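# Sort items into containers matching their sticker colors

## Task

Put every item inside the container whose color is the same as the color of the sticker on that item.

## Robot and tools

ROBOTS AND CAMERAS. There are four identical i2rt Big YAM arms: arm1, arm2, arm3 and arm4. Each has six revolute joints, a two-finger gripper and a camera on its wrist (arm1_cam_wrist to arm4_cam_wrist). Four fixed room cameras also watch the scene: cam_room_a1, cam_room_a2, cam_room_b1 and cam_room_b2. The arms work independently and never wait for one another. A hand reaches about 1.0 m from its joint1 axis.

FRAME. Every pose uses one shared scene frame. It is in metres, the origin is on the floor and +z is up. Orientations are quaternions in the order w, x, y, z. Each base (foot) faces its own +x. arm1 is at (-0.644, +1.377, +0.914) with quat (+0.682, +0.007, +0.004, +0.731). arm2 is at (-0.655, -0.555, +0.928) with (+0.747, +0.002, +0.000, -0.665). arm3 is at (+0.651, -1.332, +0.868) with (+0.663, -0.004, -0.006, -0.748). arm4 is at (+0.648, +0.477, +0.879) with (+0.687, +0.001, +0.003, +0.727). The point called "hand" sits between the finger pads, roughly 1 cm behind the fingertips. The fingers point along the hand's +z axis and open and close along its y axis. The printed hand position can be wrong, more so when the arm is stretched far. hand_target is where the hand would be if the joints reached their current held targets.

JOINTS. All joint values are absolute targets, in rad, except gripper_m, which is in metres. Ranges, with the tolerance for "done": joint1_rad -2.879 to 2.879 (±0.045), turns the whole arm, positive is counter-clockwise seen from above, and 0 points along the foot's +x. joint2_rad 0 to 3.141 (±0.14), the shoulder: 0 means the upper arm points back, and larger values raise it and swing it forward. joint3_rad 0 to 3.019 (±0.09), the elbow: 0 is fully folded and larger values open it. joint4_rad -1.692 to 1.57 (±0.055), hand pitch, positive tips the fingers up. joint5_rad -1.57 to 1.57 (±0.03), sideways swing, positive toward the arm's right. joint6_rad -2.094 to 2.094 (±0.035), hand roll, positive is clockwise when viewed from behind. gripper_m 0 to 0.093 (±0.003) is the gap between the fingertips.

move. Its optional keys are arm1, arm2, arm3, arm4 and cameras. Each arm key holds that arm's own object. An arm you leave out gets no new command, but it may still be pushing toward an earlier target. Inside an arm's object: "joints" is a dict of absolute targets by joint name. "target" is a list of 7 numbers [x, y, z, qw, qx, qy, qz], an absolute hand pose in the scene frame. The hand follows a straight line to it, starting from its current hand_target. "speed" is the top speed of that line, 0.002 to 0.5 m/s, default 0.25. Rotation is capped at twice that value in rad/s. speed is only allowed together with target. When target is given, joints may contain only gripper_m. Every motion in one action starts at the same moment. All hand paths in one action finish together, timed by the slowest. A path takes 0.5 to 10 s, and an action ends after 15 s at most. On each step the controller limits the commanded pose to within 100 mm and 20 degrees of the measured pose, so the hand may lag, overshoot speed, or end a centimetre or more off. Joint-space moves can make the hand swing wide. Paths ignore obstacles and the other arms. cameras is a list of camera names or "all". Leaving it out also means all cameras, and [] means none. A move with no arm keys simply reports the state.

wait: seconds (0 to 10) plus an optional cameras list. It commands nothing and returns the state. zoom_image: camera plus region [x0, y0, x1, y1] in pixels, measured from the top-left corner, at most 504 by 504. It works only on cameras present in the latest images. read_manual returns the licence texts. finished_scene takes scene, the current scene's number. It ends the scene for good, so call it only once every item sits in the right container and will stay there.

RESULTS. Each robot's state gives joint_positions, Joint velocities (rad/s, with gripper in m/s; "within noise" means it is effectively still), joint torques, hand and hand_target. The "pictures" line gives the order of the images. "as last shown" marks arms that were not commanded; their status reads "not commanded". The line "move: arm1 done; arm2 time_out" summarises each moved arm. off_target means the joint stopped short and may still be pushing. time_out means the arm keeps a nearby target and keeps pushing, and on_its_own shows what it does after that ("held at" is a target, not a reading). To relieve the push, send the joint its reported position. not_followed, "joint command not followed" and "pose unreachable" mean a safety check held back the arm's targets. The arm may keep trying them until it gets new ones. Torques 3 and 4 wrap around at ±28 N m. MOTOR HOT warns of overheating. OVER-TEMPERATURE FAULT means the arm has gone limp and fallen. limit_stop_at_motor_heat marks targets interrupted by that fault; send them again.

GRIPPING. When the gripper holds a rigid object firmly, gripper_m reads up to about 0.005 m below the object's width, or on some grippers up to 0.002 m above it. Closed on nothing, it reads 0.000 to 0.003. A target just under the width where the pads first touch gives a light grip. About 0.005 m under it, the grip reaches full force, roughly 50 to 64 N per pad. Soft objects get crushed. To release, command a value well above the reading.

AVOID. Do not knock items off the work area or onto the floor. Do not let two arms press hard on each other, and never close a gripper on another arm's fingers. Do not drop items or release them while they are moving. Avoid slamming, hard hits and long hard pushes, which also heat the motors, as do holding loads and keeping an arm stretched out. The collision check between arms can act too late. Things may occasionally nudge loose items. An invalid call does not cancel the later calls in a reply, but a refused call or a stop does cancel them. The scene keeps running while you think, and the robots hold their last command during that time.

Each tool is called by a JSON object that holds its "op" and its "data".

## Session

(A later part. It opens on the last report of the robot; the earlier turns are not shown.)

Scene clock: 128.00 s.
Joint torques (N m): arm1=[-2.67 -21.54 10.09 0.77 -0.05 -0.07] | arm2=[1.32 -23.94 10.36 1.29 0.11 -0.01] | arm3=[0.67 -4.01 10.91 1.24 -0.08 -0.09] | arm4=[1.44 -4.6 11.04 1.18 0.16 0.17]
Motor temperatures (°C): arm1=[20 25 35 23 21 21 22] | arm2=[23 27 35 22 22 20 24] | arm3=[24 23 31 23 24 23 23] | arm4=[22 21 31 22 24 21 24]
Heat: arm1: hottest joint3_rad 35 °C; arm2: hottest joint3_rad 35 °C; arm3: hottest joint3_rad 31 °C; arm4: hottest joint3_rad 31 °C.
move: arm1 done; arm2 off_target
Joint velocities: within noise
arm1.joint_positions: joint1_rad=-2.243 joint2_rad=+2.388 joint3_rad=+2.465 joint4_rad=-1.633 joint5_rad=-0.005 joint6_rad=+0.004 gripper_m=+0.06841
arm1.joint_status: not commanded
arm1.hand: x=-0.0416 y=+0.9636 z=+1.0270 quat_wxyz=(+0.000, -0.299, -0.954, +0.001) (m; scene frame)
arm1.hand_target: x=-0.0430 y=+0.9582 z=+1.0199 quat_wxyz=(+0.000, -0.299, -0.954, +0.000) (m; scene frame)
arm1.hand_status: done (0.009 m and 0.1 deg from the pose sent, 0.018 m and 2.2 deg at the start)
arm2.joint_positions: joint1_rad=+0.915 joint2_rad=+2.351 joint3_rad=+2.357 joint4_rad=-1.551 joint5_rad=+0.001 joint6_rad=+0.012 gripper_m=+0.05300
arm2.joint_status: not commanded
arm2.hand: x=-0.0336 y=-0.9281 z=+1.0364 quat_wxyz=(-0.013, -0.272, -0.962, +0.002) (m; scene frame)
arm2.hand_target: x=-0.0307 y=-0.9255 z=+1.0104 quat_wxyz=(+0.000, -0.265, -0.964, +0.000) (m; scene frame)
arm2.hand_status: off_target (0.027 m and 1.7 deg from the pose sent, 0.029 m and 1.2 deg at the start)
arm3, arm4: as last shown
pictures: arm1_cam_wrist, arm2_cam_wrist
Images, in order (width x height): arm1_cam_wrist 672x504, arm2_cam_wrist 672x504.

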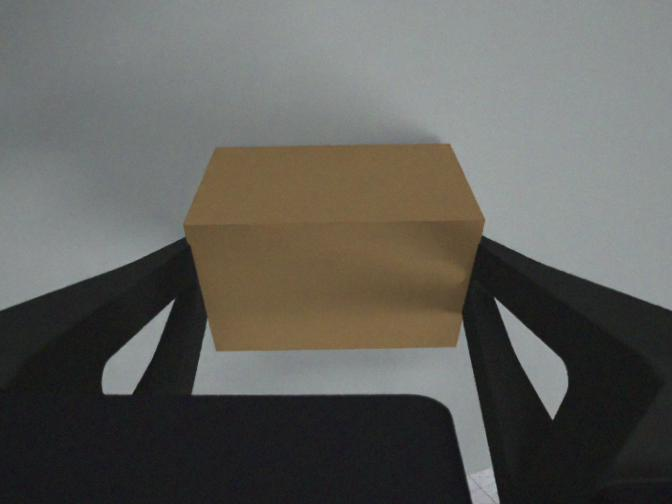

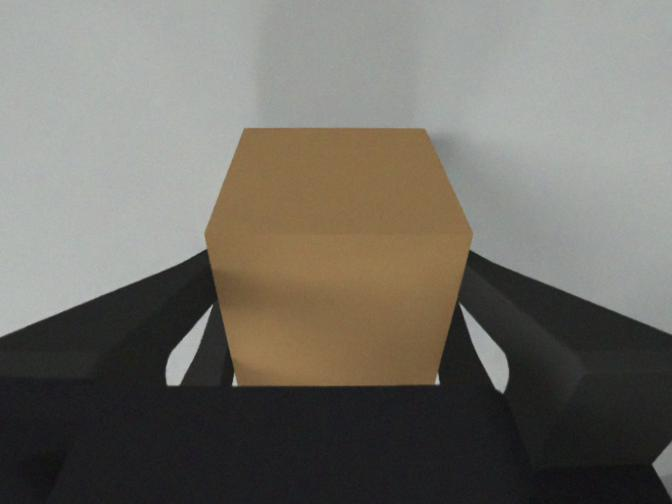

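{"op": "move", "data": {"arm1": {"joints": {"gripper_m": 0.090}}, "arm2": {"target": [-0.030, -0.926, 1.004, 0, 0.2651, 0.9642, 0], "speed": 0.05}, "cameras": ["arm1_cam_wrist", "arm2_cam_wrist"]}}

Scene clock: 133.80 s.
Joint torques (N m): arm1=[-2.37 -20.95 10.44 0.79 0 0.02] | arm2=[1.32 -23.94 9.81 1.32 0.1 -0.02] | arm3=[0.79 -4.07 10.88 1.22 -0.08 -0.09] | arm4=[1.03 -3.72 11.11 1.09 0.14 0.16]
Motor temperatures (°C): arm1=[20 26 35 23 21 21 22] | arm2=[23 27 35 22 22 20 24] | arm3=[24 23 31 23 24 23 23] | arm4=[22 21 31 22 24 21 24]
Heat: arm1: hottest joint3_rad 35 °C; arm2: hottest joint3_rad 35 °C; arm3: hottest joint3_rad 31 °C; arm4: hottest joint3_rad 31 °C.
move: arm1 done; arm2 off_target
Joint velocities: within noise
arm1.joint_positions: joint1_rad=-2.243 joint2_rad=+2.388 joint3_rad=+2.463 joint4_rad=-1.633 joint5_rad=-0.005 joint6_rad=+0.004 gripper_m=+0.08996
arm1.joint_status: all done
arm1.hand: x=-0.0419 y=+0.9639 z=+1.0263 quat_wxyz=(+0.001, -0.299, -0.954, +0.000) (m; scene frame)
arm1.hand_target: x=-0.0430 y=+0.9582 z=+1.0200 quat_wxyz=(+0.000, -0.300, -0.954, +0.000) (m; scene frame)
arm1.hand_status: not commanded
arm2.joint_positions: joint1_rad=+0.915 joint2_rad=+2.351 joint3_rad=+2.350 joint4_rad=-1.537 joint5_rad=+0.001 joint6_rad=+0.012 gripper_m=+0.05300
arm2.joint_status: not commanded
arm2.hand: x=-0.0320 y=-0.9291 z=+1.0339 quat_wxyz=(-0.016, -0.272, -0.962, +0.003) (m; scene frame)
arm2.hand_target: x=-0.0308 y=-0.9254 z=+1.0046 quat_wxyz=(+0.000, -0.265, -0.964, +0.000) (m; scene frame)
arm2.hand_status: off_target (0.030 m and 2.1 deg from the pose sent, 0.033 m and 1.7 deg at the start)
arm3, arm4: as last shown
pictures: arm1_cam_wrist, arm2_cam_wrist
Images, in order (width x height): arm1_cam_wrist 672x504, arm2_cam_wrist 672x504.

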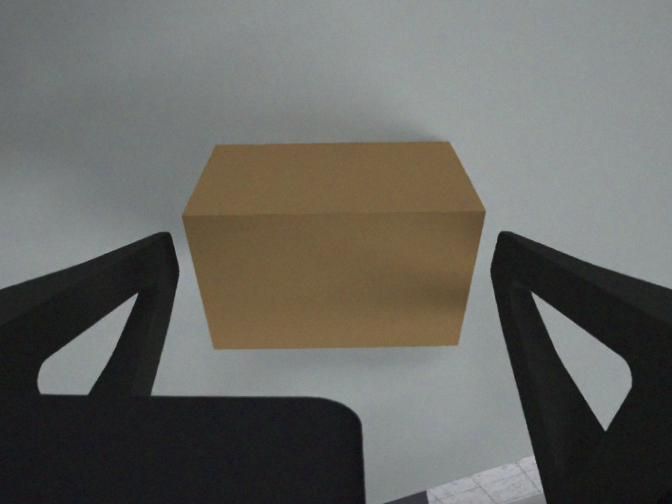

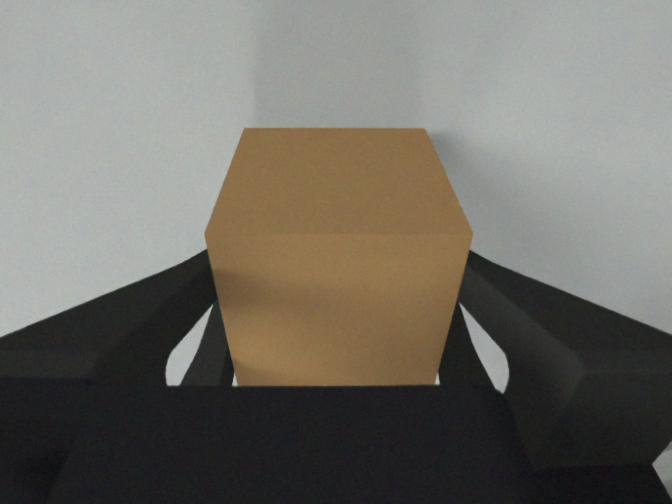

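{"op": "move", "data": {"arm1": {"target": [-0.11, 1.005, 1.13, 0.0832, 0.2984, 0.9505, -0.0261], "speed": 0.15}, "arm2": {"target": [-0.030, -0.926, 0.997, 0, 0.2651, 0.9642, 0], "speed": 0.05}, "cameras": []}}

{"op": "move", "data": {"arm1": {"target": [-0.38, 1.193, 1.17, 0.0832, 0.2984, 0.9505, -0.0261], "speed": 0.25}, "arm2": {"joints": {"gripper_m": 0.078}}, "arm4": {"target": [0.018, 0.938, 1.13, 0.0897, -0.9089, 0.2606, 0.3130], "speed": 0.2}, "cameras": ["arm2_cam_wrist", "arm4_cam_wrist"]}}

Scene clock: 141.23 s.
Joint torques (N m): arm1=[-3.19 -18.67 10.91 1.1 -0.05 -0.04] | arm2=[1.2 -23.71 9.25 1.5 0.11 -0.02] | arm3=[0.62 -3.96 10.93 1.25 -0.08 -0.09] | arm4=[1.26 -4.31 10.97 1.1 0.14 0.14]
Motor temperatures (°C): arm1=[20 26 35 23 21 21 22] | arm2=[23 27 34 22 22 20 24] | arm3=[24 23 32 23 24 23 23] | arm4=[22 21 32 22 24 21 24]
Heat: arm1: hottest joint3_rad 35 °C; arm2: hottest joint3_rad 34 °C; arm3: hottest joint3_rad 32 °C; arm4: hottest joint3_rad 32 °C.
move: arm1 off_target; arm2 off_target
Joint velocities: within noise
arm1.joint_positions: joint1_rad=-2.243 joint2_rad=+1.946 joint3_rad=+1.948 joint4_rad=-1.411 joint5_rad=-0.005 joint6_rad=+0.004 gripper_m=+0.08996
arm1.joint_status: not commanded
arm1.hand: x=-0.1089 y=+1.0108 z=+1.1211 quat_wxyz=(-0.070, -0.298, -0.952, +0.022) (m; scene frame)
arm1.hand_target: x=-0.1101 y=+1.0052 z=+1.1299 quat_wxyz=(-0.083, -0.298, -0.950, +0.026) (m; scene frame)
arm1.hand_status: off_target (0.011 m and 1.6 deg from the pose sent, 0.131 m and 10.1 deg at the start)
arm2.joint_positions: joint1_rad=+0.915 joint2_rad=+2.351 joint3_rad=+2.340 joint4_rad=-1.524 joint5_rad=+0.001 joint6_rad=+0.012 gripper_m=+0.05300
arm2.joint_status: not commanded
arm2.hand: x=-0.0315 y=-0.9294 z=+1.0301 quat_wxyz=(-0.018, -0.272, -0.962, +0.003) (m; scene frame)
arm2.hand_target: x=-0.0311 y=-0.9253 z=+0.9976 quat_wxyz=(+0.000, -0.265, -0.964, +0.000) (m; scene frame)
arm2.hand_status: off_target (0.033 m and 2.2 deg from the pose sent, 0.037 m and 2.1 deg at the start)
arm3, arm4: as last shown
pictures: none
No camera images: "cameras" was empty.

Scene clock: 144.50 s.
Joint torques (N m): arm1=[-2.43 -3.66 10.86 0.21 -0.01 -0.07] | arm2=[1.2 -23.77 9.52 1.32 0.11 -0.02] | arm3=[0.67 -3.96 10.88 1.21 -0.08 -0.1] | arm4=[0.44 -22.83 13.3 0.59 -0.08 -0.1]
Motor temperatures (°C): arm1=[20 26 35 23 21 21 22] | arm2=[23 27 34 22 22 20 24] | arm3=[24 23 32 23 24 23 23] | arm4=[22 22 33 22 24 21 24]
Heat: arm1: hottest joint3_rad 35 °C; arm2: hottest joint3_rad 34 °C; arm3: hottest joint3_rad 32 °C; arm4: hottest joint3_rad 33 °C.
move: arm1 done; arm2 done; arm4 off_target
Joint velocities: within noise
arm1.joint_positions: joint1_rad=-2.246 joint2_rad=+1.047 joint3_rad=+1.069 joint4_rad=-1.399 joint5_rad=-0.007 joint6_rad=-0.001 gripper_m=+0.08996
arm1.joint_status: not commanded
arm1.hand: x=-0.3761 y=+1.1946 z=+1.1691 quat_wxyz=(-0.086, -0.297, -0.951, +0.027) (m; scene frame)
arm1.hand_target: x=-0.3800 y=+1.1930 z=+1.1700 quat_wxyz=(-0.083, -0.298, -0.950, +0.026) (m; scene frame)
arm1.hand_status: done (0.004 m and 0.4 deg from the pose sent, 0.330 m and 1.5 deg at the start)
arm2.joint_positions: joint1_rad=+0.915 joint2_rad=+2.351 joint3_rad=+2.337 joint4_rad=-1.520 joint5_rad=+0.001 joint6_rad=+0.012 gripper_m=+0.07793
arm2.joint_status: all done
arm2.hand: x=-0.0312 y=-0.9295 z=+1.0288 quat_wxyz=(-0.018, -0.272, -0.962, +0.003) (m; scene frame)
arm2.hand_target: x=-0.0311 y=-0.9253 z=+0.9976 quat_wxyz=(+0.000, -0.265, -0.964, +0.000) (m; scene frame)
arm2.hand_status: not commanded
arm3: as last shown
arm4.joint_positions: joint1_rad=+0.883 joint2_rad=+1.999 joint3_rad=+1.964 joint4_rad=-0.900 joint5_rad=-0.041 joint6_rad=-0.053 gripper_m=+0.09402
arm4.joint_status: not commanded
arm4.hand: x=+0.0245 y=+0.9261 z=+1.1165 quat_wxyz=(-0.084, +0.912, -0.265, -0.303) (m; scene frame)
arm4.hand_target: x=+0.0188 y=+0.9373 z=+1.1299 quat_wxyz=(-0.090, +0.909, -0.261, -0.314) (m; scene frame)
arm4.hand_status: off_target (0.019 m and 1.4 deg from the pose sent, 0.487 m and 8.5 deg at the start)
pictures: arm2_cam_wrist, arm4_cam_wrist
Images, in order (width x height): arm2_cam_wrist 672x504, arm4_cam_wrist 672x504.

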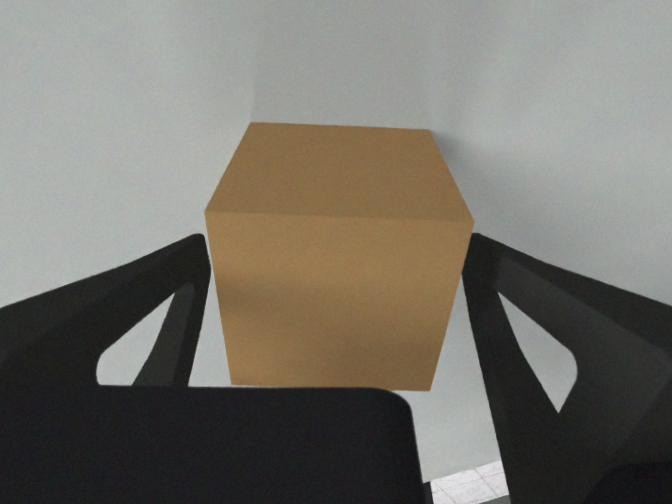

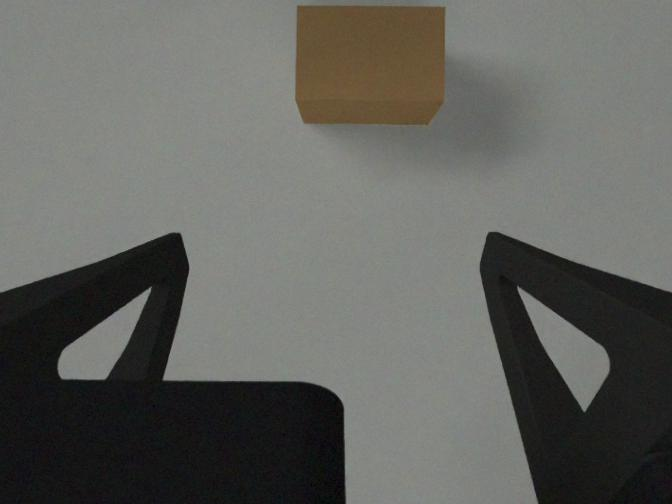

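{"op": "move", "data": {"arm2": {"target": [-0.11, -0.878, 1.13, 0.0841, 0.2641, 0.9605, -0.0231], "speed": 0.15}, "arm4": {"target": [-0.051, 1.001, 1.03, 0.0897, -0.9089, 0.2606, 0.3130], "speed": 0.12}, "cameras": ["arm4_cam_wrist"]}}

{"op": "move", "data": {"arm2": {"target": [-0.36, -0.73, 1.18, 0.0841, 0.2641, 0.9605, -0.0231], "speed": 0.25}, "arm3": {"target": [0.0325, -0.963, 1.14, 0.0575, -0.9413, 0.2593, 0.2086], "speed": 0.25}, "arm4": {"joints": {"gripper_m": 0.059}}, "cameras": ["arm3_cam_wrist", "arm4_cam_wrist"]}}

Scene clock: 156.37 s.
Joint torques (N m): arm1=[-2.37 -3.72 10.95 0.29 -0.05 -0.05] | arm2=[1.14 -21.77 9.74 1.68 0.05 0.01] | arm3=[0.5 -4.01 10.89 1.24 -0.08 -0.1] | arm4=[0.56 -26.4 13.26 0.68 -0.04 -0.09]
Motor temperatures (°C): arm1=[20 26 35 23 21 21 22] | arm2=[23 27 33 22 22 20 24] | arm3=[24 23 32 23 24 23 23] | arm4=[22 23 37 22 24 21 24]
Heat: arm1: hottest joint3_rad 35 °C; arm2: hottest joint3_rad 33 °C; arm3: hottest joint3_rad 32 °C; arm4: hottest joint3_rad 37 °C.
move: arm2 done; arm4 off_target
Joint velocities: within noise
arm1: as last shown
arm1.hand: x=-0.3761 y=+1.1946 z=+1.1691 quat_wxyz=(-0.086, -0.296, -0.951, +0.027) (m; scene frame)
arm1.hand_target: x=-0.3799 y=+1.1931 z=+1.1700 quat_wxyz=(-0.083, -0.298, -0.950, +0.026) (m; scene frame)
arm2.joint_positions: joint1_rad=+0.917 joint2_rad=+1.904 joint3_rad=+1.858 joint4_rad=-1.353 joint5_rad=+0.003 joint6_rad=+0.010 gripper_m=+0.07793
arm2.joint_status: not commanded
arm2.hand: x=-0.1113 y=-0.8806 z=+1.1347 quat_wxyz=(-0.083, -0.269, -0.959, +0.022) (m; scene frame)
arm2.hand_target: x=-0.1100 y=-0.8780 z=+1.1299 quat_wxyz=(-0.084, -0.264, -0.961, +0.023) (m; scene frame)
arm2.hand_status: done (0.005 m and 0.6 deg from the pose sent, 0.138 m and 7.9 deg at the start)
arm3.joint_positions: joint1_rad=-1.978 joint2_rad=+0.807 joint3_rad=+1.083 joint4_rad=-1.304 joint5_rad=+0.002 joint6_rad=+0.004 gripper_m=+0.09402
arm3.joint_status: not commanded
arm3.hand: x=+0.3891 y=-1.1732 z=+1.2096 quat_wxyz=(+0.064, -0.930, +0.256, +0.256) (m; scene frame)
arm3.hand_target: x=+0.3894 y=-1.1704 z=+1.2204 quat_wxyz=(+0.069, -0.926, +0.257, +0.269) (m; scene frame)
arm3.hand_status: not commanded
arm4.joint_positions: joint1_rad=+0.870 joint2_rad=+2.336 joint3_rad=+2.300 joint4_rad=-0.892 joint5_rad=-0.049 joint6_rad=-0.064 gripper_m=+0.09402
arm4.joint_status: not commanded
arm4.hand: x=-0.0453 y=+0.9894 z=+1.0262 quat_wxyz=(-0.085, +0.911, -0.265, -0.306) (m; scene frame)
arm4.hand_target: x=-0.0502 y=+1.0004 z=+1.0298 quat_wxyz=(-0.090, +0.909, -0.261, -0.314) (m; scene frame)
arm4.hand_status: off_target (0.013 m and 1.1 deg from the pose sent, 0.137 m and 1.4 deg at the start)
pictures: arm4_cam_wrist
Images, in order (width x height): arm4_cam_wrist 672x504.

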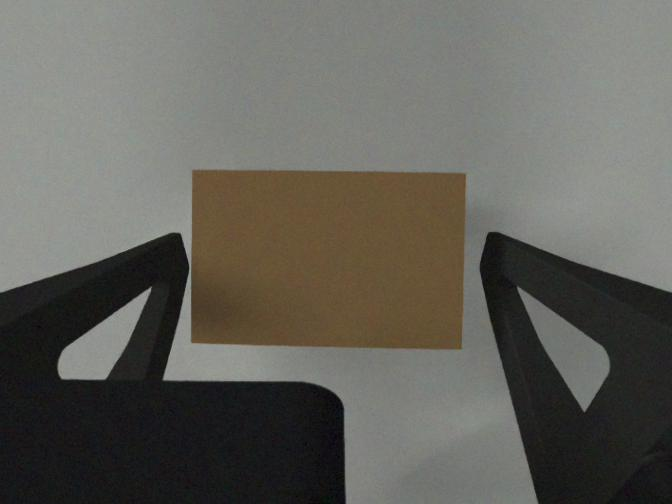

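Scene clock: 158.93 s.
Joint torques (N m): arm1=[-2.55 -3.72 10.85 0.5 -0.04 -0.04] | arm2=[1.32 -8.23 9.92 0.68 0.08 0.05] | arm3=[1.49 -23.06 14.16 0.4 0.12 -0.07] | arm4=[0.21 -26.7 13.14 0.77 -0.03 -0.11]
Motor temperatures (°C): arm1=[20 26 35 23 21 21 22] | arm2=[23 27 33 22 22 20 23] | arm3=[24 23 32 23 24 23 23] | arm4=[22 23 38 22 24 21 25]
Heat: arm1: hottest joint3_rad 35 °C; arm2: hottest joint3_rad 33 °C; arm3: hottest joint3_rad 32 °C; arm4: hottest joint3_rad 38 °C.
move: arm2 done; arm3 off_target; arm4 off_target
Joint velocities: within noise
arm1: as last shown
arm2.joint_positions: joint1_rad=+0.917 joint2_rad=+1.119 joint3_rad=+1.116 joint4_rad=-1.366 joint5_rad=+0.003 joint6_rad=+0.010 gripper_m=+0.07793
arm2.joint_status: not commanded
arm2.hand: x=-0.3562 y=-0.7352 z=+1.1872 quat_wxyz=(-0.097, -0.269, -0.958, +0.026) (m; scene frame)
arm2.hand_target: x=-0.3600 y=-0.7301 z=+1.1801 quat_wxyz=(-0.084, -0.264, -0.961, +0.023) (m; scene frame)
arm2.hand_status: done (0.010 m and 1.7 deg from the pose sent, 0.294 m and 0.6 deg at the start)
arm3.joint_positions: joint1_rad=-1.978 joint2_rad=+1.967 joint3_rad=+2.038 joint4_rad=-1.241 joint5_rad=+0.011 joint6_rad=+0.004 gripper_m=+0.09402
arm3.joint_status: not commanded
arm3.hand: x=+0.0408 y=-0.9693 z=+1.1161 quat_wxyz=(+0.051, -0.946, +0.260, +0.188) (m; scene frame)
arm3.hand_target: x=+0.0336 y=-0.9636 z=+1.1400 quat_wxyz=(+0.058, -0.941, +0.259, +0.209) (m; scene frame)
arm3.hand_status: off_target (0.026 m and 2.5 deg from the pose sent, 0.420 m and 5.7 deg at the start)
arm4.joint_positions: joint1_rad=+0.870 joint2_rad=+2.336 joint3_rad=+2.300 joint4_rad=-0.892 joint5_rad=-0.050 joint6_rad=-0.064 gripper_m=+0.06922
arm4.joint_status: gripper_m off_target (ended at +0.06925, target +0.05900)
arm4.hand: x=-0.0454 y=+0.9893 z=+1.0262 quat_wxyz=(-0.085, +0.911, -0.265, -0.306) (m; scene frame)
arm4.hand_target: x=-0.0502 y=+1.0005 z=+1.0298 quat_wxyz=(-0.090, +0.909, -0.261, -0.314) (m; scene frame)
arm4.hand_status: not commanded
pictures: arm3_cam_wrist, arm4_cam_wrist
Images, in order (width x height): arm3_cam_wrist 672x504, arm4_cam_wrist 672x504.

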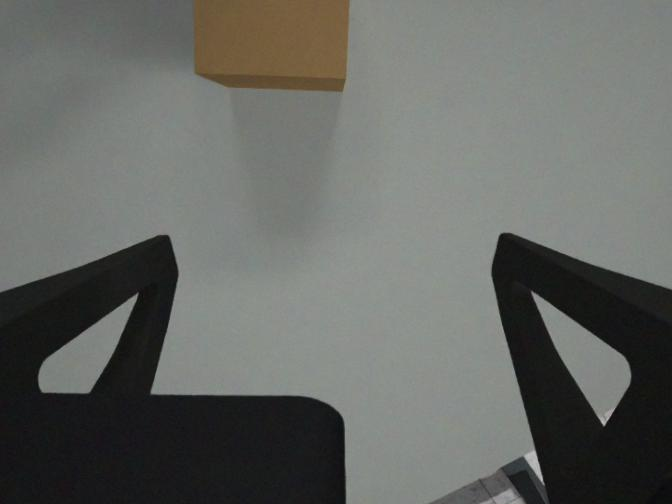

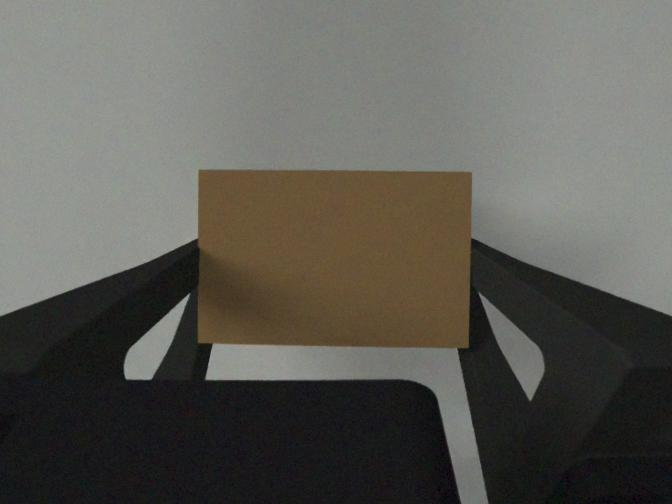

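{"op": "move", "data": {"arm3": {"target": [-0.058, -0.945, 1.057, 0.0673, -0.9312, 0.2802, 0.2235], "speed": 0.12}, "arm4": {"target": [0.32, 0.71, 1.16, 0.0985, -0.9012, 0.2859, 0.3104], "speed": 0.25}, "cameras": ["arm3_cam_wrist", "arm4_cam_wrist"]}}

Scene clock: 172.03 s.
Joint torques (N m): arm1=[-2.84 -3.96 11 0.31 -0.01 -0.05] | arm2=[1.44 -8.41 9.92 0.66 0.08 0.04] | arm3=[2.49 -25 14.34 1.25 0.16 0.03] | arm4=[1.55 -5.77 9.5 0.69 0.19 0.19]
Motor temperatures (°C): arm1=[20 25 35 23 21 21 22] | arm2=[23 27 33 22 22 20 23] | arm3=[24 25 33 23 24 23 23] | arm4=[22 26 39 22 24 21 25]
Heat: arm1: hottest joint3_rad 35 °C; arm2: hottest joint3_rad 33 °C; arm3: hottest joint3_rad 33 °C; arm4: hottest joint3_rad 39 °C.
move: arm3 off_target; arm4 done
Joint velocities: within noise
arm1, arm2: as last shown
arm3.joint_positions: joint1_rad=-1.948 joint2_rad=+2.223 joint3_rad=+2.262 joint4_rad=-1.179 joint5_rad=+0.053 joint6_rad=+0.077 gripper_m=+0.09402
arm3.joint_status: not commanded
arm3.hand: x=-0.0388 y=-0.9438 z=+1.0433 quat_wxyz=(+0.064, -0.936, +0.283, +0.201) (m; scene frame)
arm3.hand_target: x=-0.0567 y=-0.9460 z=+1.0571 quat_wxyz=(+0.067, -0.931, +0.280, +0.224) (m; scene frame)
arm3.hand_status: off_target (0.024 m and 2.7 deg from the pose sent, 0.118 m and 5.3 deg at the start)
arm4.joint_positions: joint1_rad=+0.898 joint2_rad=+0.978 joint3_rad=+0.959 joint4_rad=-0.873 joint5_rad=+0.004 joint6_rad=-0.013 gripper_m=+0.06922
arm4.joint_status: not commanded
arm4.hand: x=+0.3213 y=+0.7121 z=+1.1636 quat_wxyz=(-0.103, +0.900, -0.282, -0.317) (m; scene frame)
arm4.hand_target: x=+0.3200 y=+0.7101 z=+1.1601 quat_wxyz=(-0.099, +0.901, -0.286, -0.311) (m; scene frame)
arm4.hand_status: done (0.004 m and 1.1 deg from the pose sent, 0.479 m and 3.1 deg at the start)
pictures: arm3_cam_wrist, arm4_cam_wrist
Images, in order (width x height): arm3_cam_wrist 672x504, arm4_cam_wrist 672x504.

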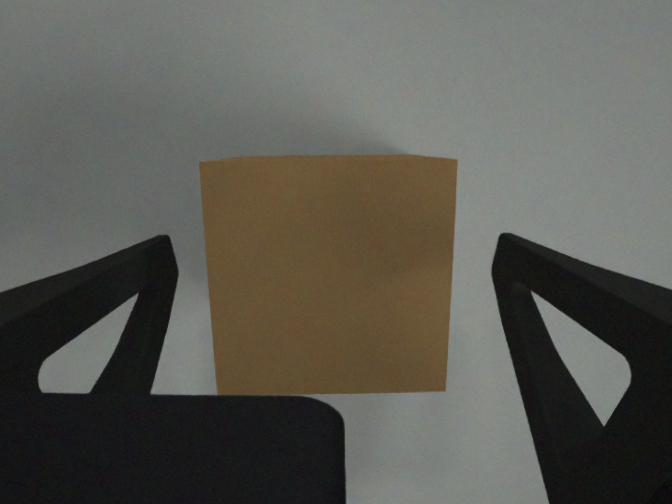

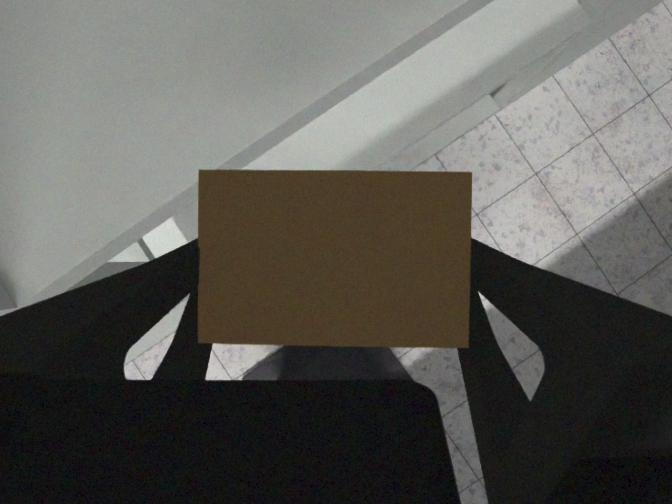

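{"op": "move", "data": {"arm3": {"joints": {"gripper_m": 0.043}}, "arm4": {"joints": {"joint2_rad": 0.80, "joint3_rad": 1.05, "joint4_rad": -1.4, "joint5_rad": 0, "joint6_rad": 0}}, "cameras": []}}

{"op": "move", "data": {"arm3": {"target": [0.31, -1.14, 1.17, 0.0575, -0.9413, 0.2593, 0.2086], "speed": 0.25}, "arm4": {"joints": {"joint1_rad": -1.145, "joint2_rad": 0.86, "joint3_rad": 1.09, "joint4_rad": -1.2}}, "cameras": ["arm3_cam_wrist", "arm4_cam_wrist"]}}

Scene clock: 192.17 s.
Joint torques (N m): arm1=[-2.55 -3.96 11.15 0.35 -0.06 -0.04] | arm2=[1.38 -8.35 9.91 0.65 0.08 0.04] | arm3=[2.49 -25.23 14.34 1.2 0.13 0.01] | arm4=[1.38 -2.26 11.7 0.31 -0.05 0.17]
Motor temperatures (°C): arm1=[20 25 36 23 21 21 21] | arm2=[23 26 33 22 22 20 23] | arm3=[24 25 35 23 24 23 23] | arm4=[22 24 37 22 24 21 26]
Heat: arm1: hottest joint3_rad 36 °C; arm2: hottest joint3_rad 33 °C; arm3: hottest joint3_rad 35 °C; arm4: hottest joint3_rad 37 °C.
move: arm3 off_target; arm4 done
Joint velocities: within noise
arm1, arm2: as last shown
arm3.joint_positions: joint1_rad=-1.948 joint2_rad=+2.223 joint3_rad=+2.262 joint4_rad=-1.179 joint5_rad=+0.054 joint6_rad=+0.078 gripper_m=+0.05322
arm3.joint_status: gripper_m off_target (ended at +0.05325, target +0.04300)
arm3.hand: x=-0.0387 y=-0.9437 z=+1.0433 quat_wxyz=(+0.064, -0.935, +0.284, +0.201) (m; scene frame)
arm3.hand_target: x=-0.0567 y=-0.9459 z=+1.0571 quat_wxyz=(+0.067, -0.931, +0.280, +0.224) (m; scene frame)
arm3.hand_status: not commanded
arm4.joint_positions: joint1_rad=+0.898 joint2_rad=+0.792 joint3_rad=+1.010 joint4_rad=-1.389 joint5_rad=+0.003 joint6_rad=-0.012 gripper_m=+0.06922
arm4.joint_status: all done
arm4.hand: x=+0.4273 y=+0.6369 z=+1.1837 quat_wxyz=(-0.060, +0.935, -0.292, -0.190) (m; scene frame)
arm4.hand_target: x=+0.4222 y=+0.6374 z=+1.1992 quat_wxyz=(-0.060, +0.933, -0.294, -0.201) (m; scene frame)
arm4.hand_status: not commanded
pictures: none
No camera images: "cameras" was empty.

Scene clock: 194.53 s.
Joint torques (N m): arm1=[-2.55 -3.55 11.02 0.24 -0.05 -0.05] | arm2=[1.26 -8.35 9.88 0.66 0.08 0.04] | arm3=[2.08 -7.06 9.25 0.65 -0.05 -0.13] | arm4=[0.73 -4.48 12.98 1.28 0.05 0.17]
Motor temperatures (°C): arm1=[20 25 36 23 21 21 21] | arm2=[23 26 33 22 22 20 23] | arm3=[24 25 35 23 24 23 23] | arm4=[22 24 38 22 24 21 26]
Heat: arm1: hottest joint3_rad 36 °C; arm2: hottest joint3_rad 33 °C; arm3: hottest joint3_rad 35 °C; arm4: hottest joint3_rad 38 °C.
move: arm3 done; arm4 done
Joint velocities: within noise
arm1, arm2: as last shown
arm3.joint_positions: joint1_rad=-1.948 joint2_rad=+1.071 joint3_rad=+1.164 joint4_rad=-1.204 joint5_rad=+0.034 joint6_rad=+0.047 gripper_m=+0.05322
arm3.joint_status: not commanded
arm3.hand: x=+0.3114 y=-1.1360 z=+1.1753 quat_wxyz=(+0.061, -0.937, +0.267, +0.216) (m; scene frame)
arm3.hand_target: x=+0.3100 y=-1.1400 z=+1.1701 quat_wxyz=(+0.057, -0.941, +0.259, +0.209) (m; scene frame)
arm3.hand_status: done (0.007 m and 1.4 deg from the pose sent, 0.420 m and 3.1 deg at the start)
arm4.joint_positions: joint1_rad=-1.144 joint2_rad=+0.861 joint3_rad=+1.034 joint4_rad=-1.212 joint5_rad=+0.001 joint6_rad=-0.011 gripper_m=+0.06923
arm4.joint_status: all done
arm4.hand: x=+0.9395 y=+0.6301 z=+1.1933 quat_wxyz=(-0.253, +0.236, -0.936, -0.060) (m; scene frame)
arm4.hand_target: x=+0.9483 y=+0.6344 z=+1.2232 quat_wxyz=(-0.285, +0.228, -0.928, -0.070) (m; scene frame)
arm4.hand_status: not commanded
pictures: arm3_cam_wrist, arm4_cam_wrist
Images, in order (width x height): arm3_cam_wrist 672x504, arm4_cam_wrist 672x504.

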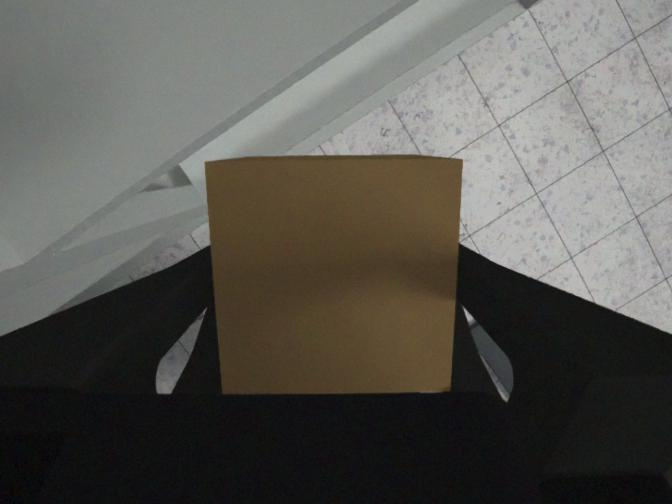

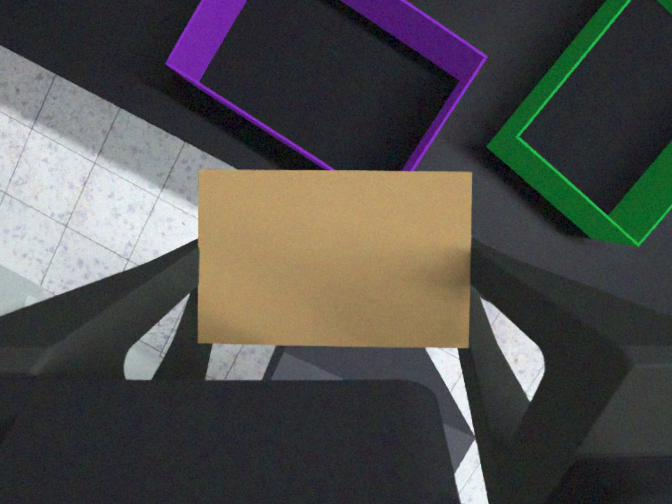

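{"op": "move", "data": {"arm3": {"joints": {"joint2_rad": 0.80, "joint3_rad": 1.05, "joint4_rad": -1.4, "joint5_rad": 0, "joint6_rad": 0}}, "arm4": {"target": [1.114, 0.730, 0.965, 0.2582, -0.0674, 0.9636, 0.0181], "speed": 0.2}, "cameras": ["arm4_cam_wrist"]}}

{"op": "move", "data": {"arm3": {"joints": {"joint1_rad": 1.021, "joint2_rad": 0.86, "joint3_rad": 1.09, "joint4_rad": -1.2}}, "cameras": ["arm3_cam_wrist", "arm4_cam_wrist"]}}

Scene clock: 218.63 s.
Joint torques (N m): arm1=[-3.49 -4.01 10.78 0.42 -0.08 -0.06] | arm2=[1.38 -8.41 9.91 0.66 0.09 0.05] | arm3=[1.96 -3.08 10.26 0.62 -0.08 -0.13] | arm4=[1.14 -14.62 10.74 1.2 0.39 0.19]
Motor temperatures (°C): arm1=[20 24 36 23 21 21 21] | arm2=[23 25 32 22 22 20 23] | arm3=[24 25 32 23 24 23 24] | arm4=[21 23 42 22 24 21 26]
Heat: arm1: hottest joint3_rad 36 °C; arm2: hottest joint3_rad 32 °C; arm3: hottest joint3_rad 32 °C; arm4: hottest joint3_rad 42 °C.
move: arm3 done; arm4 off_target
Joint velocities: within noise
arm1, arm2: as last shown
arm3.joint_positions: joint1_rad=-1.948 joint2_rad=+0.798 joint3_rad=+1.039 joint4_rad=-1.396 joint5_rad=+0.002 joint6_rad=+0.007 gripper_m=+0.05322
arm3.joint_status: all done
arm3.hand: x=+0.4082 y=-1.1946 z=+1.1807 quat_wxyz=(+0.045, -0.948, +0.246, +0.198) (m; scene frame)
arm3.hand_target: x=+0.4059 y=-1.1968 z=+1.1849 quat_wxyz=(+0.044, -0.949, +0.238, +0.200) (m; scene frame)
arm3.hand_status: not commanded
arm4.joint_positions: joint1_rad=-1.070 joint2_rad=+1.573 joint3_rad=+0.958 joint4_rad=-0.529 joint5_rad=+0.202 joint6_rad=+0.360 gripper_m=+0.06922
arm4.joint_status: not commanded
arm4.hand: x=+1.0937 y=+0.7137 z=+0.9444 quat_wxyz=(-0.230, +0.075, -0.970, -0.003) (m; scene frame)
arm4.hand_target: x=+1.1126 y=+0.7293 z=+0.9657 quat_wxyz=(-0.258, +0.067, -0.964, -0.018) (m; scene frame)
arm4.hand_status: off_target (0.033 m and 3.8 deg from the pose sent, 0.304 m and 20.2 deg at the start)
pictures: arm4_cam_wrist
Images, in order (width x height): arm4_cam_wrist 672x504.

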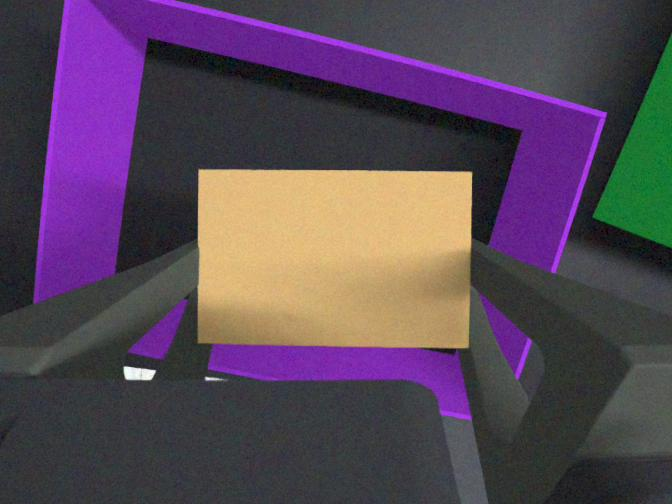

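Scene clock: 220.97 s.
Joint torques (N m): arm1=[-2.61 -3.55 11.02 0.38 -0.05 -0.07] | arm2=[1.49 -8.29 9.92 0.66 0.08 0.04] | arm3=[1.79 -4.66 13.89 1.36 0.11 -0.11] | arm4=[1.38 -14.27 10.86 1.22 0.35 0.15]
Motor temperatures (°C): arm1=[20 24 36 23 21 21 21] | arm2=[23 25 32 22 22 20 23] | arm3=[24 25 32 23 24 23 24] | arm4=[21 23 42 22 24 21 26]
Heat: arm1: hottest joint3_rad 36 °C; arm2: hottest joint3_rad 32 °C; arm3: hottest joint3_rad 32 °C; arm4: hottest joint3_rad 42 °C.
move: arm3 done
Joint velocities: within noise
arm1, arm2, arm4: as last shown
arm3.joint_positions: joint1_rad=+1.013 joint2_rad=+0.867 joint3_rad=+1.039 joint4_rad=-1.207 joint5_rad=-0.002 joint6_rad=+0.006 gripper_m=+0.05320
arm3.joint_status: all done
arm3.hand: x=+0.9077 y=-1.5348 z=+1.1879 quat_wxyz=(-0.253, -0.322, -0.908, +0.093) (m; scene frame)
arm3.hand_target: x=+0.9143 y=-1.5367 z=+1.2168 quat_wxyz=(-0.282, -0.313, -0.901, +0.103) (m; scene frame)
arm3.hand_status: not commanded
arm4.hand: x=+1.0937 y=+0.7137 z=+0.9444 quat_wxyz=(-0.230, +0.074, -0.970, -0.003) (m; scene frame)
pictures: arm3_cam_wrist, arm4_cam_wrist
Images, in order (width x height): arm3_cam_wrist 672x504, arm4_cam_wrist 672x504.

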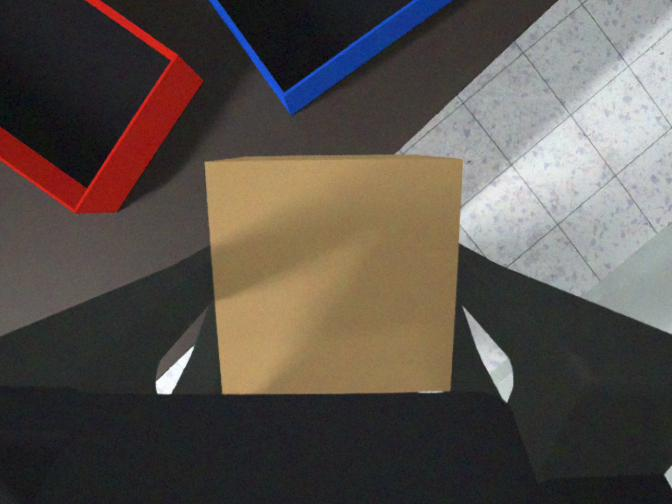

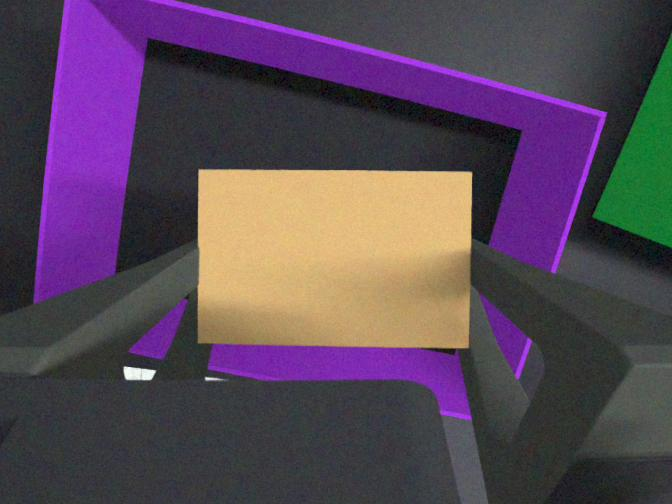

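{"op": "move", "data": {"arm3": {"target": [1.141, -1.738, 0.965, 0.2124, 0.1863, 0.9583, -0.0413], "speed": 0.25}, "arm4": {"target": [1.100, 0.722, 0.775, 0.2582, -0.0674, 0.9636, 0.0181], "speed": 0.15}, "cameras": ["arm3_cam_wrist", "arm4_cam_wrist"]}}

Scene clock: 241.23 s.
Joint torques (N m): arm1=[-2.73 -3.9 10.93 0.4 -0.07 -0.02] | arm2=[1.49 -8.23 9.91 0.68 0.08 0.06] | arm3=[0.03 -20.25 12.78 0.96 -0.22 -0.14] | arm4=[1.2 -15.62 4.46 1.28 0.37 0.19]
Motor temperatures (°C): arm1=[20 24 36 23 21 21 21] | arm2=[23 25 32 22 22 20 23] | arm3=[24 24 34 23 24 23 24] | arm4=[21 23 39 22 24 21 26]
Heat: arm1: hottest joint3_rad 36 °C; arm2: hottest joint3_rad 32 °C; arm3: hottest joint3_rad 34 °C; arm4: hottest joint3_rad 39 °C.
move: arm3 off_target; arm4 done
Joint velocities: within noise
arm1.joint_positions: joint1_rad=-2.246 joint2_rad=+1.047 joint3_rad=+1.069 joint4_rad=-1.399 joint5_rad=-0.007 joint6_rad=-0.001 gripper_m=+0.08996
arm1.joint_status: not commanded
arm1.hand: x=-0.3761 y=+1.1946 z=+1.1691 quat_wxyz=(-0.086, -0.296, -0.951, +0.027) (m; scene frame)
arm1.hand_target: x=-0.3799 y=+1.1931 z=+1.1700 quat_wxyz=(-0.083, -0.298, -0.950, +0.026) (m; scene frame)
arm1.hand_status: not commanded
arm2: as last shown
arm3.joint_positions: joint1_rad=+0.972 joint2_rad=+1.859 joint3_rad=+1.370 joint4_rad=-0.745 joint5_rad=-0.151 joint6_rad=-0.308 gripper_m=+0.05319
arm3.joint_status: not commanded
arm3.hand: x=+1.1281 y=-1.7154 z=+0.9379 quat_wxyz=(-0.184, -0.187, -0.965, +0.024) (m; scene frame)
arm3.hand_target: x=+1.1395 y=-1.7369 z=+0.9655 quat_wxyz=(-0.212, -0.186, -0.958, +0.042) (m; scene frame)
arm3.hand_status: off_target (0.038 m and 3.9 deg from the pose sent, 0.381 m and 18.2 deg at the start)
arm4.joint_positions: joint1_rad=-1.069 joint2_rad=+1.950 joint3_rad=+0.854 joint4_rad=+0.009 joint5_rad=+0.204 joint6_rad=+0.361 gripper_m=+0.06922
arm4.joint_status: not commanded
arm4.hand: x=+1.1010 y=+0.7185 z=+0.7792 quat_wxyz=(-0.255, +0.071, -0.964, -0.016) (m; scene frame)
arm4.hand_target: x=+1.1000 y=+0.7220 z=+0.7752 quat_wxyz=(-0.258, +0.068, -0.964, -0.018) (m; scene frame)
arm4.hand_status: done (0.006 m and 0.6 deg from the pose sent, 0.170 m and 3.8 deg at the start)
pictures: arm3_cam_wrist, arm4_cam_wrist
Images, in order (width x height): arm3_cam_wrist 672x504, arm4_cam_wrist 672x504.

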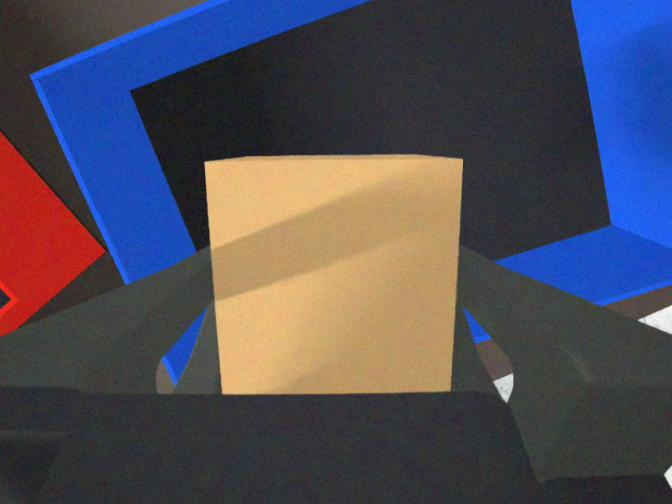

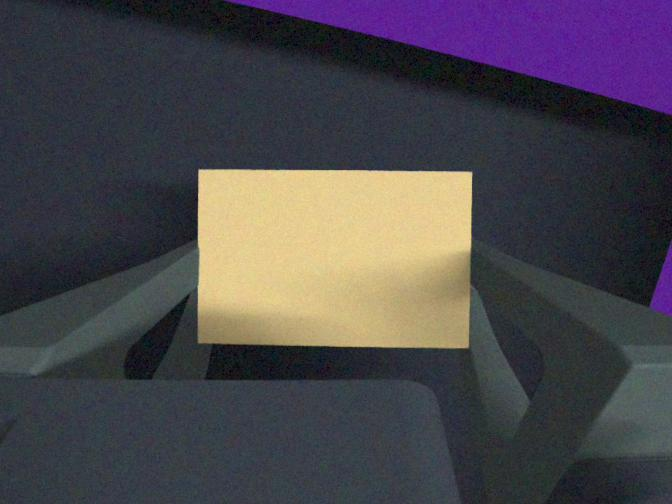

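{"op": "move", "data": {"arm3": {"target": [1.126, -1.739, 0.80, 0.2124, 0.1863, 0.9583, -0.0413], "speed": 0.15}, "arm4": {"target": [1.100, 0.722, 0.753, 0.2582, -0.0674, 0.9636, 0.0181], "speed": 0.06}, "cameras": ["arm3_cam_wrist", "arm4_cam_wrist"]}}

Scene clock: 259.13 s.
Joint torques (N m): arm1=[-2.37 -3.66 10.96 0.38 -0.03 -0.03] | arm2=[1.44 -8.29 9.94 0.68 0.08 0.04] | arm3=[0.15 -20.48 6.78 1.46 -0.21 -0.13] | arm4=[1.38 -15.03 4.37 1.33 0.36 0.18]
Motor temperatures (°C): arm1=[20 24 36 23 21 21 21] | arm2=[23 25 32 22 22 20 23] | arm3=[24 25 35 23 24 23 24] | arm4=[21 23 36 22 24 21 26]
Heat: arm1: hottest joint3_rad 36 °C; arm2: hottest joint3_rad 32 °C; arm3: hottest joint3_rad 35 °C; arm4: hottest joint3_rad 36 °C.
move: arm3 done; arm4 done
Joint velocities: within noise
arm1, arm2: as last shown
arm3.joint_positions: joint1_rad=+0.955 joint2_rad=+2.078 joint3_rad=+1.271 joint4_rad=-0.375 joint5_rad=-0.157 joint6_rad=-0.324 gripper_m=+0.05319
arm3.joint_status: not commanded
arm3.hand: x=+1.1297 y=-1.7306 z=+0.8009 quat_wxyz=(-0.207, -0.184, -0.960, +0.038) (m; scene frame)
arm3.hand_target: x=+1.1259 y=-1.7390 z=+0.8001 quat_wxyz=(-0.212, -0.186, -0.958, +0.041) (m; scene frame)
arm3.hand_status: done (0.009 m and 0.8 deg from the pose sent, 0.140 m and 3.9 deg at the start)
arm4.joint_positions: joint1_rad=-1.069 joint2_rad=+2.000 joint3_rad=+0.854 joint4_rad=+0.065 joint5_rad=+0.204 joint6_rad=+0.362 gripper_m=+0.06922
arm4.joint_status: not commanded
arm4.hand: x=+1.1007 y=+0.7183 z=+0.7606 quat_wxyz=(-0.257, +0.070, -0.964, -0.017) (m; scene frame)
arm4.hand_target: x=+1.0999 y=+0.7219 z=+0.7532 quat_wxyz=(-0.258, +0.067, -0.964, -0.018) (m; scene frame)
arm4.hand_status: done (0.008 m and 0.4 deg from the pose sent, 0.026 m and 0.6 deg at the start)
pictures: arm3_cam_wrist, arm4_cam_wrist
Images, in order (width x height): arm3_cam_wrist 672x504, arm4_cam_wrist 672x504.

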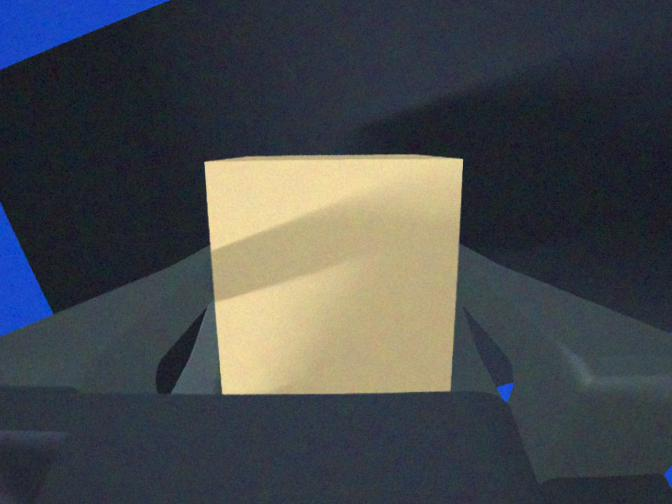

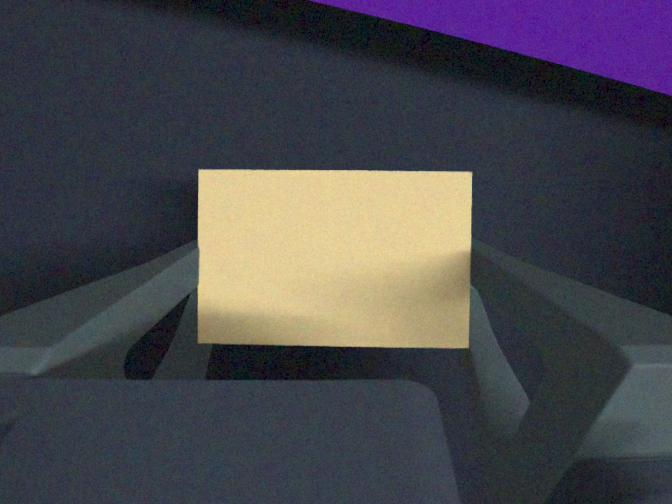

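{"op": "move", "data": {"arm3": {"target": [1.126, -1.739, 0.766, 0.2124, 0.1863, 0.9583, -0.0413], "speed": 0.06}, "arm4": {"target": [1.100, 0.722, 0.741, 0.2582, -0.0674, 0.9636, 0.0181], "speed": 0.05}, "cameras": ["arm4_cam_wrist"]}}

Scene clock: 263.80 s.
Joint torques (N m): arm1=[-2.32 -3.96 10.89 0.42 -0.03 -0.04] | arm2=[1.49 -8.23 9.92 0.66 0.08 0.05] | arm3=[0.21 -20.13 6.2 1.44 -0.2 -0.12] | arm4=[1.03 -14.27 4.48 1.29 0.33 0.18]
Motor temperatures (°C): arm1=[20 24 36 23 21 21 21] | arm2=[23 25 32 22 22 20 23] | arm3=[24 25 34 23 24 23 24] | arm4=[21 24 36 22 24 21 27]
Heat: arm1: hottest joint3_rad 36 °C; arm2: hottest joint3_rad 32 °C; arm3: hottest joint3_rad 34 °C; arm4: hottest joint3_rad 36 °C.
move: arm3 done; arm4 off_target
Joint velocities: within noise
arm1: as last shown
arm2.joint_positions: joint1_rad=+0.917 joint2_rad=+1.119 joint3_rad=+1.116 joint4_rad=-1.366 joint5_rad=+0.003 joint6_rad=+0.010 gripper_m=+0.07793
arm2.joint_status: not commanded
arm2.hand: x=-0.3562 y=-0.7352 z=+1.1872 quat_wxyz=(-0.097, -0.269, -0.958, +0.026) (m; scene frame)
arm2.hand_target: x=-0.3600 y=-0.7301 z=+1.1801 quat_wxyz=(-0.084, -0.264, -0.961, +0.023) (m; scene frame)
arm2.hand_status: not commanded
arm3.joint_positions: joint1_rad=+0.955 joint2_rad=+2.139 joint3_rad=+1.271 joint4_rad=-0.307 joint5_rad=-0.158 joint6_rad=-0.324 gripper_m=+0.05319
arm3.joint_status: not commanded
arm3.hand: x=+1.1312 y=-1.7322 z=+0.7703 quat_wxyz=(-0.210, -0.183, -0.960, +0.039) (m; scene frame)
arm3.hand_target: x=+1.1260 y=-1.7389 z=+0.7661 quat_wxyz=(-0.212, -0.186, -0.958, +0.041) (m; scene frame)
arm3.hand_status: done (0.010 m and 0.5 deg from the pose sent, 0.036 m and 0.8 deg at the start)
arm4.joint_positions: joint1_rad=-1.069 joint2_rad=+2.022 joint3_rad=+0.854 joint4_rad=+0.096 joint5_rad=+0.205 joint6_rad=+0.364 gripper_m=+0.06922
arm4.joint_status: not commanded
arm4.hand: x=+1.1019 y=+0.7191 z=+0.7537 quat_wxyz=(-0.262, +0.069, -0.962, -0.019) (m; scene frame)
arm4.hand_target: x=+1.0996 y=+0.7217 z=+0.7413 quat_wxyz=(-0.258, +0.067, -0.964, -0.018) (m; scene frame)
arm4.hand_status: off_target (0.013 m and 0.5 deg from the pose sent, 0.020 m and 0.4 deg at the start)
pictures: arm4_cam_wrist
Images, in order (width x height): arm4_cam_wrist 672x504.

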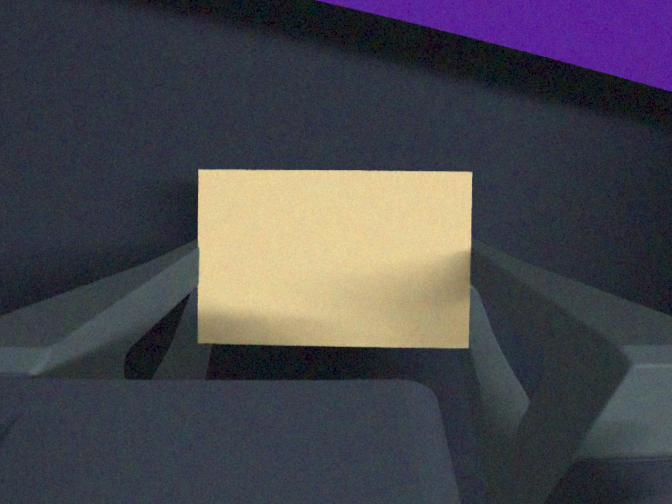

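{"op": "move", "data": {"arm3": {"target": [1.126, -1.739, 0.756, 0.2124, 0.1863, 0.9583, -0.0413], "speed": 0.05}, "arm4": {"target": [1.100, 0.722, 0.749, 0.2650, -0.0670, 0.9616, 0.0190], "speed": 0.05}, "cameras": []}}

{"op": "move", "data": {"arm3": {"target": [1.126, -1.739, 0.763, 0.2124, 0.1863, 0.9583, -0.0413], "speed": 0.05}, "arm4": {"joints": {"gripper_m": 0.088}}, "cameras": ["arm3_cam_wrist", "arm4_cam_wrist"]}}

Scene clock: 269.70 s.
Joint torques (N m): arm1=[-2.67 -3.84 10.86 0.54 -0.02 -0.06] | arm2=[1.38 -8.41 9.89 0.64 0.08 0.04] | arm3=[0.21 -19.19 6.19 1.5 -0.19 -0.12] | arm4=[1.26 -16.09 3.95 1.31 0.39 0.13]
Motor temperatures (°C): arm1=[20 24 36 23 21 21 21] | arm2=[23 25 32 22 22 20 23] | arm3=[24 25 33 23 24 23 25] | arm4=[21 24 35 22 24 21 27]
Heat: arm1: hottest joint3_rad 36 °C; arm2: hottest joint3_rad 32 °C; arm3: hottest joint3_rad 33 °C; arm4: hottest joint3_rad 35 °C.
move: arm3 off_target; arm4 done
Joint velocities: within noise
arm1, arm2: as last shown
arm3.joint_positions: joint1_rad=+0.955 joint2_rad=+2.145 joint3_rad=+1.271 joint4_rad=-0.288 joint5_rad=-0.158 joint6_rad=-0.324 gripper_m=+0.05319
arm3.joint_status: not commanded
arm3.hand: x=+1.1333 y=-1.7340 z=+0.7685 quat_wxyz=(-0.215, -0.183, -0.958, +0.042) (m; scene frame)
arm3.hand_target: x=+1.1259 y=-1.7387 z=+0.7564 quat_wxyz=(-0.213, -0.186, -0.958, +0.041) (m; scene frame)
arm3.hand_status: off_target (0.015 m and 0.6 deg from the pose sent, 0.017 m and 0.5 deg at the start)
arm4.joint_positions: joint1_rad=-1.067 joint2_rad=+2.022 joint3_rad=+0.854 joint4_rad=+0.098 joint5_rad=+0.209 joint6_rad=+0.364 gripper_m=+0.06922
arm4.joint_status: not commanded
arm4.hand: x=+1.1022 y=+0.7193 z=+0.7541 quat_wxyz=(-0.264, +0.069, -0.962, -0.018) (m; scene frame)
arm4.hand_target: x=+1.1000 y=+0.7219 z=+0.7491 quat_wxyz=(-0.265, +0.067, -0.962, -0.019) (m; scene frame)
arm4.hand_status: done (0.006 m and 0.3 deg from the pose sent, 0.006 m and 0.4 deg at the start)
pictures: none
No camera images: "cameras" was empty.

Scene clock: 270.67 s.
Joint torques (N m): arm1=[-2.84 -3.84 10.91 0.43 -0.02 -0.1] | arm2=[1.44 -8.23 9.91 0.66 0.08 0.05] | arm3=[0.21 -20.42 6.17 0.98 -0.2 -0.13] | arm4=[1.2 -15.97 3.84 1.4 0.39 0.16]
Motor temperatures (°C): arm1=[20 24 36 23 21 21 21] | arm2=[23 25 32 22 22 20 23] | arm3=[24 25 33 23 24 23 25] | arm4=[21 24 35 22 24 21 27]
Heat: arm1: hottest joint3_rad 36 °C; arm2: hottest joint3_rad 32 °C; arm3: hottest joint3_rad 33 °C; arm4: hottest joint3_rad 35 °C.
move: arm3 done; arm4 done
Joint velocities: within noise
arm1, arm2: as last shown
arm3.joint_positions: joint1_rad=+0.955 joint2_rad=+2.145 joint3_rad=+1.271 joint4_rad=-0.288 joint5_rad=-0.158 joint6_rad=-0.324 gripper_m=+0.05319
arm3.joint_status: not commanded
arm3.hand: x=+1.1333 y=-1.7340 z=+0.7685 quat_wxyz=(-0.215, -0.183, -0.958, +0.042) (m; scene frame)
arm3.hand_target: x=+1.1261 y=-1.7389 z=+0.7632 quat_wxyz=(-0.213, -0.186, -0.958, +0.041) (m; scene frame)
arm3.hand_status: done (0.010 m and 0.6 deg from the pose sent, 0.010 m and 0.6 deg at the start)
arm4.joint_positions: joint1_rad=-1.067 joint2_rad=+2.022 joint3_rad=+0.854 joint4_rad=+0.098 joint5_rad=+0.210 joint6_rad=+0.364 gripper_m=+0.08792
arm4.joint_status: all done
arm4.hand: x=+1.1022 y=+0.7193 z=+0.7541 quat_wxyz=(-0.264, +0.069, -0.962, -0.018) (m; scene frame)
arm4.hand_target: x=+1.1000 y=+0.7219 z=+0.7491 quat_wxyz=(-0.265, +0.067, -0.962, -0.019) (m; scene frame)
arm4.hand_status: not commanded
pictures: arm3_cam_wrist, arm4_cam_wrist
Images, in order (width x height): arm3_cam_wrist 672x504, arm4_cam_wrist 672x504.

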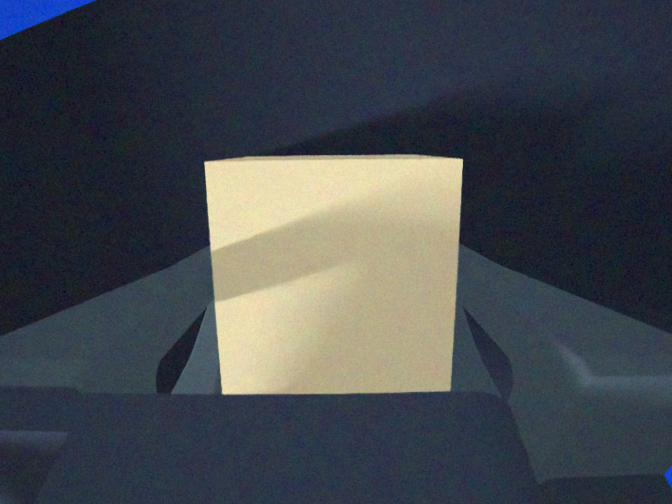

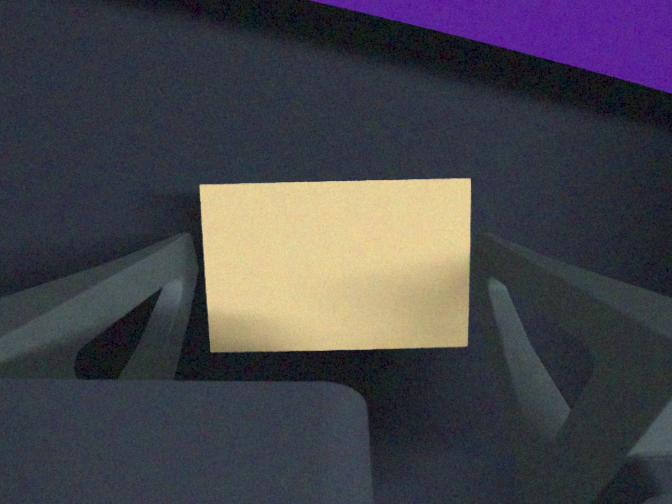

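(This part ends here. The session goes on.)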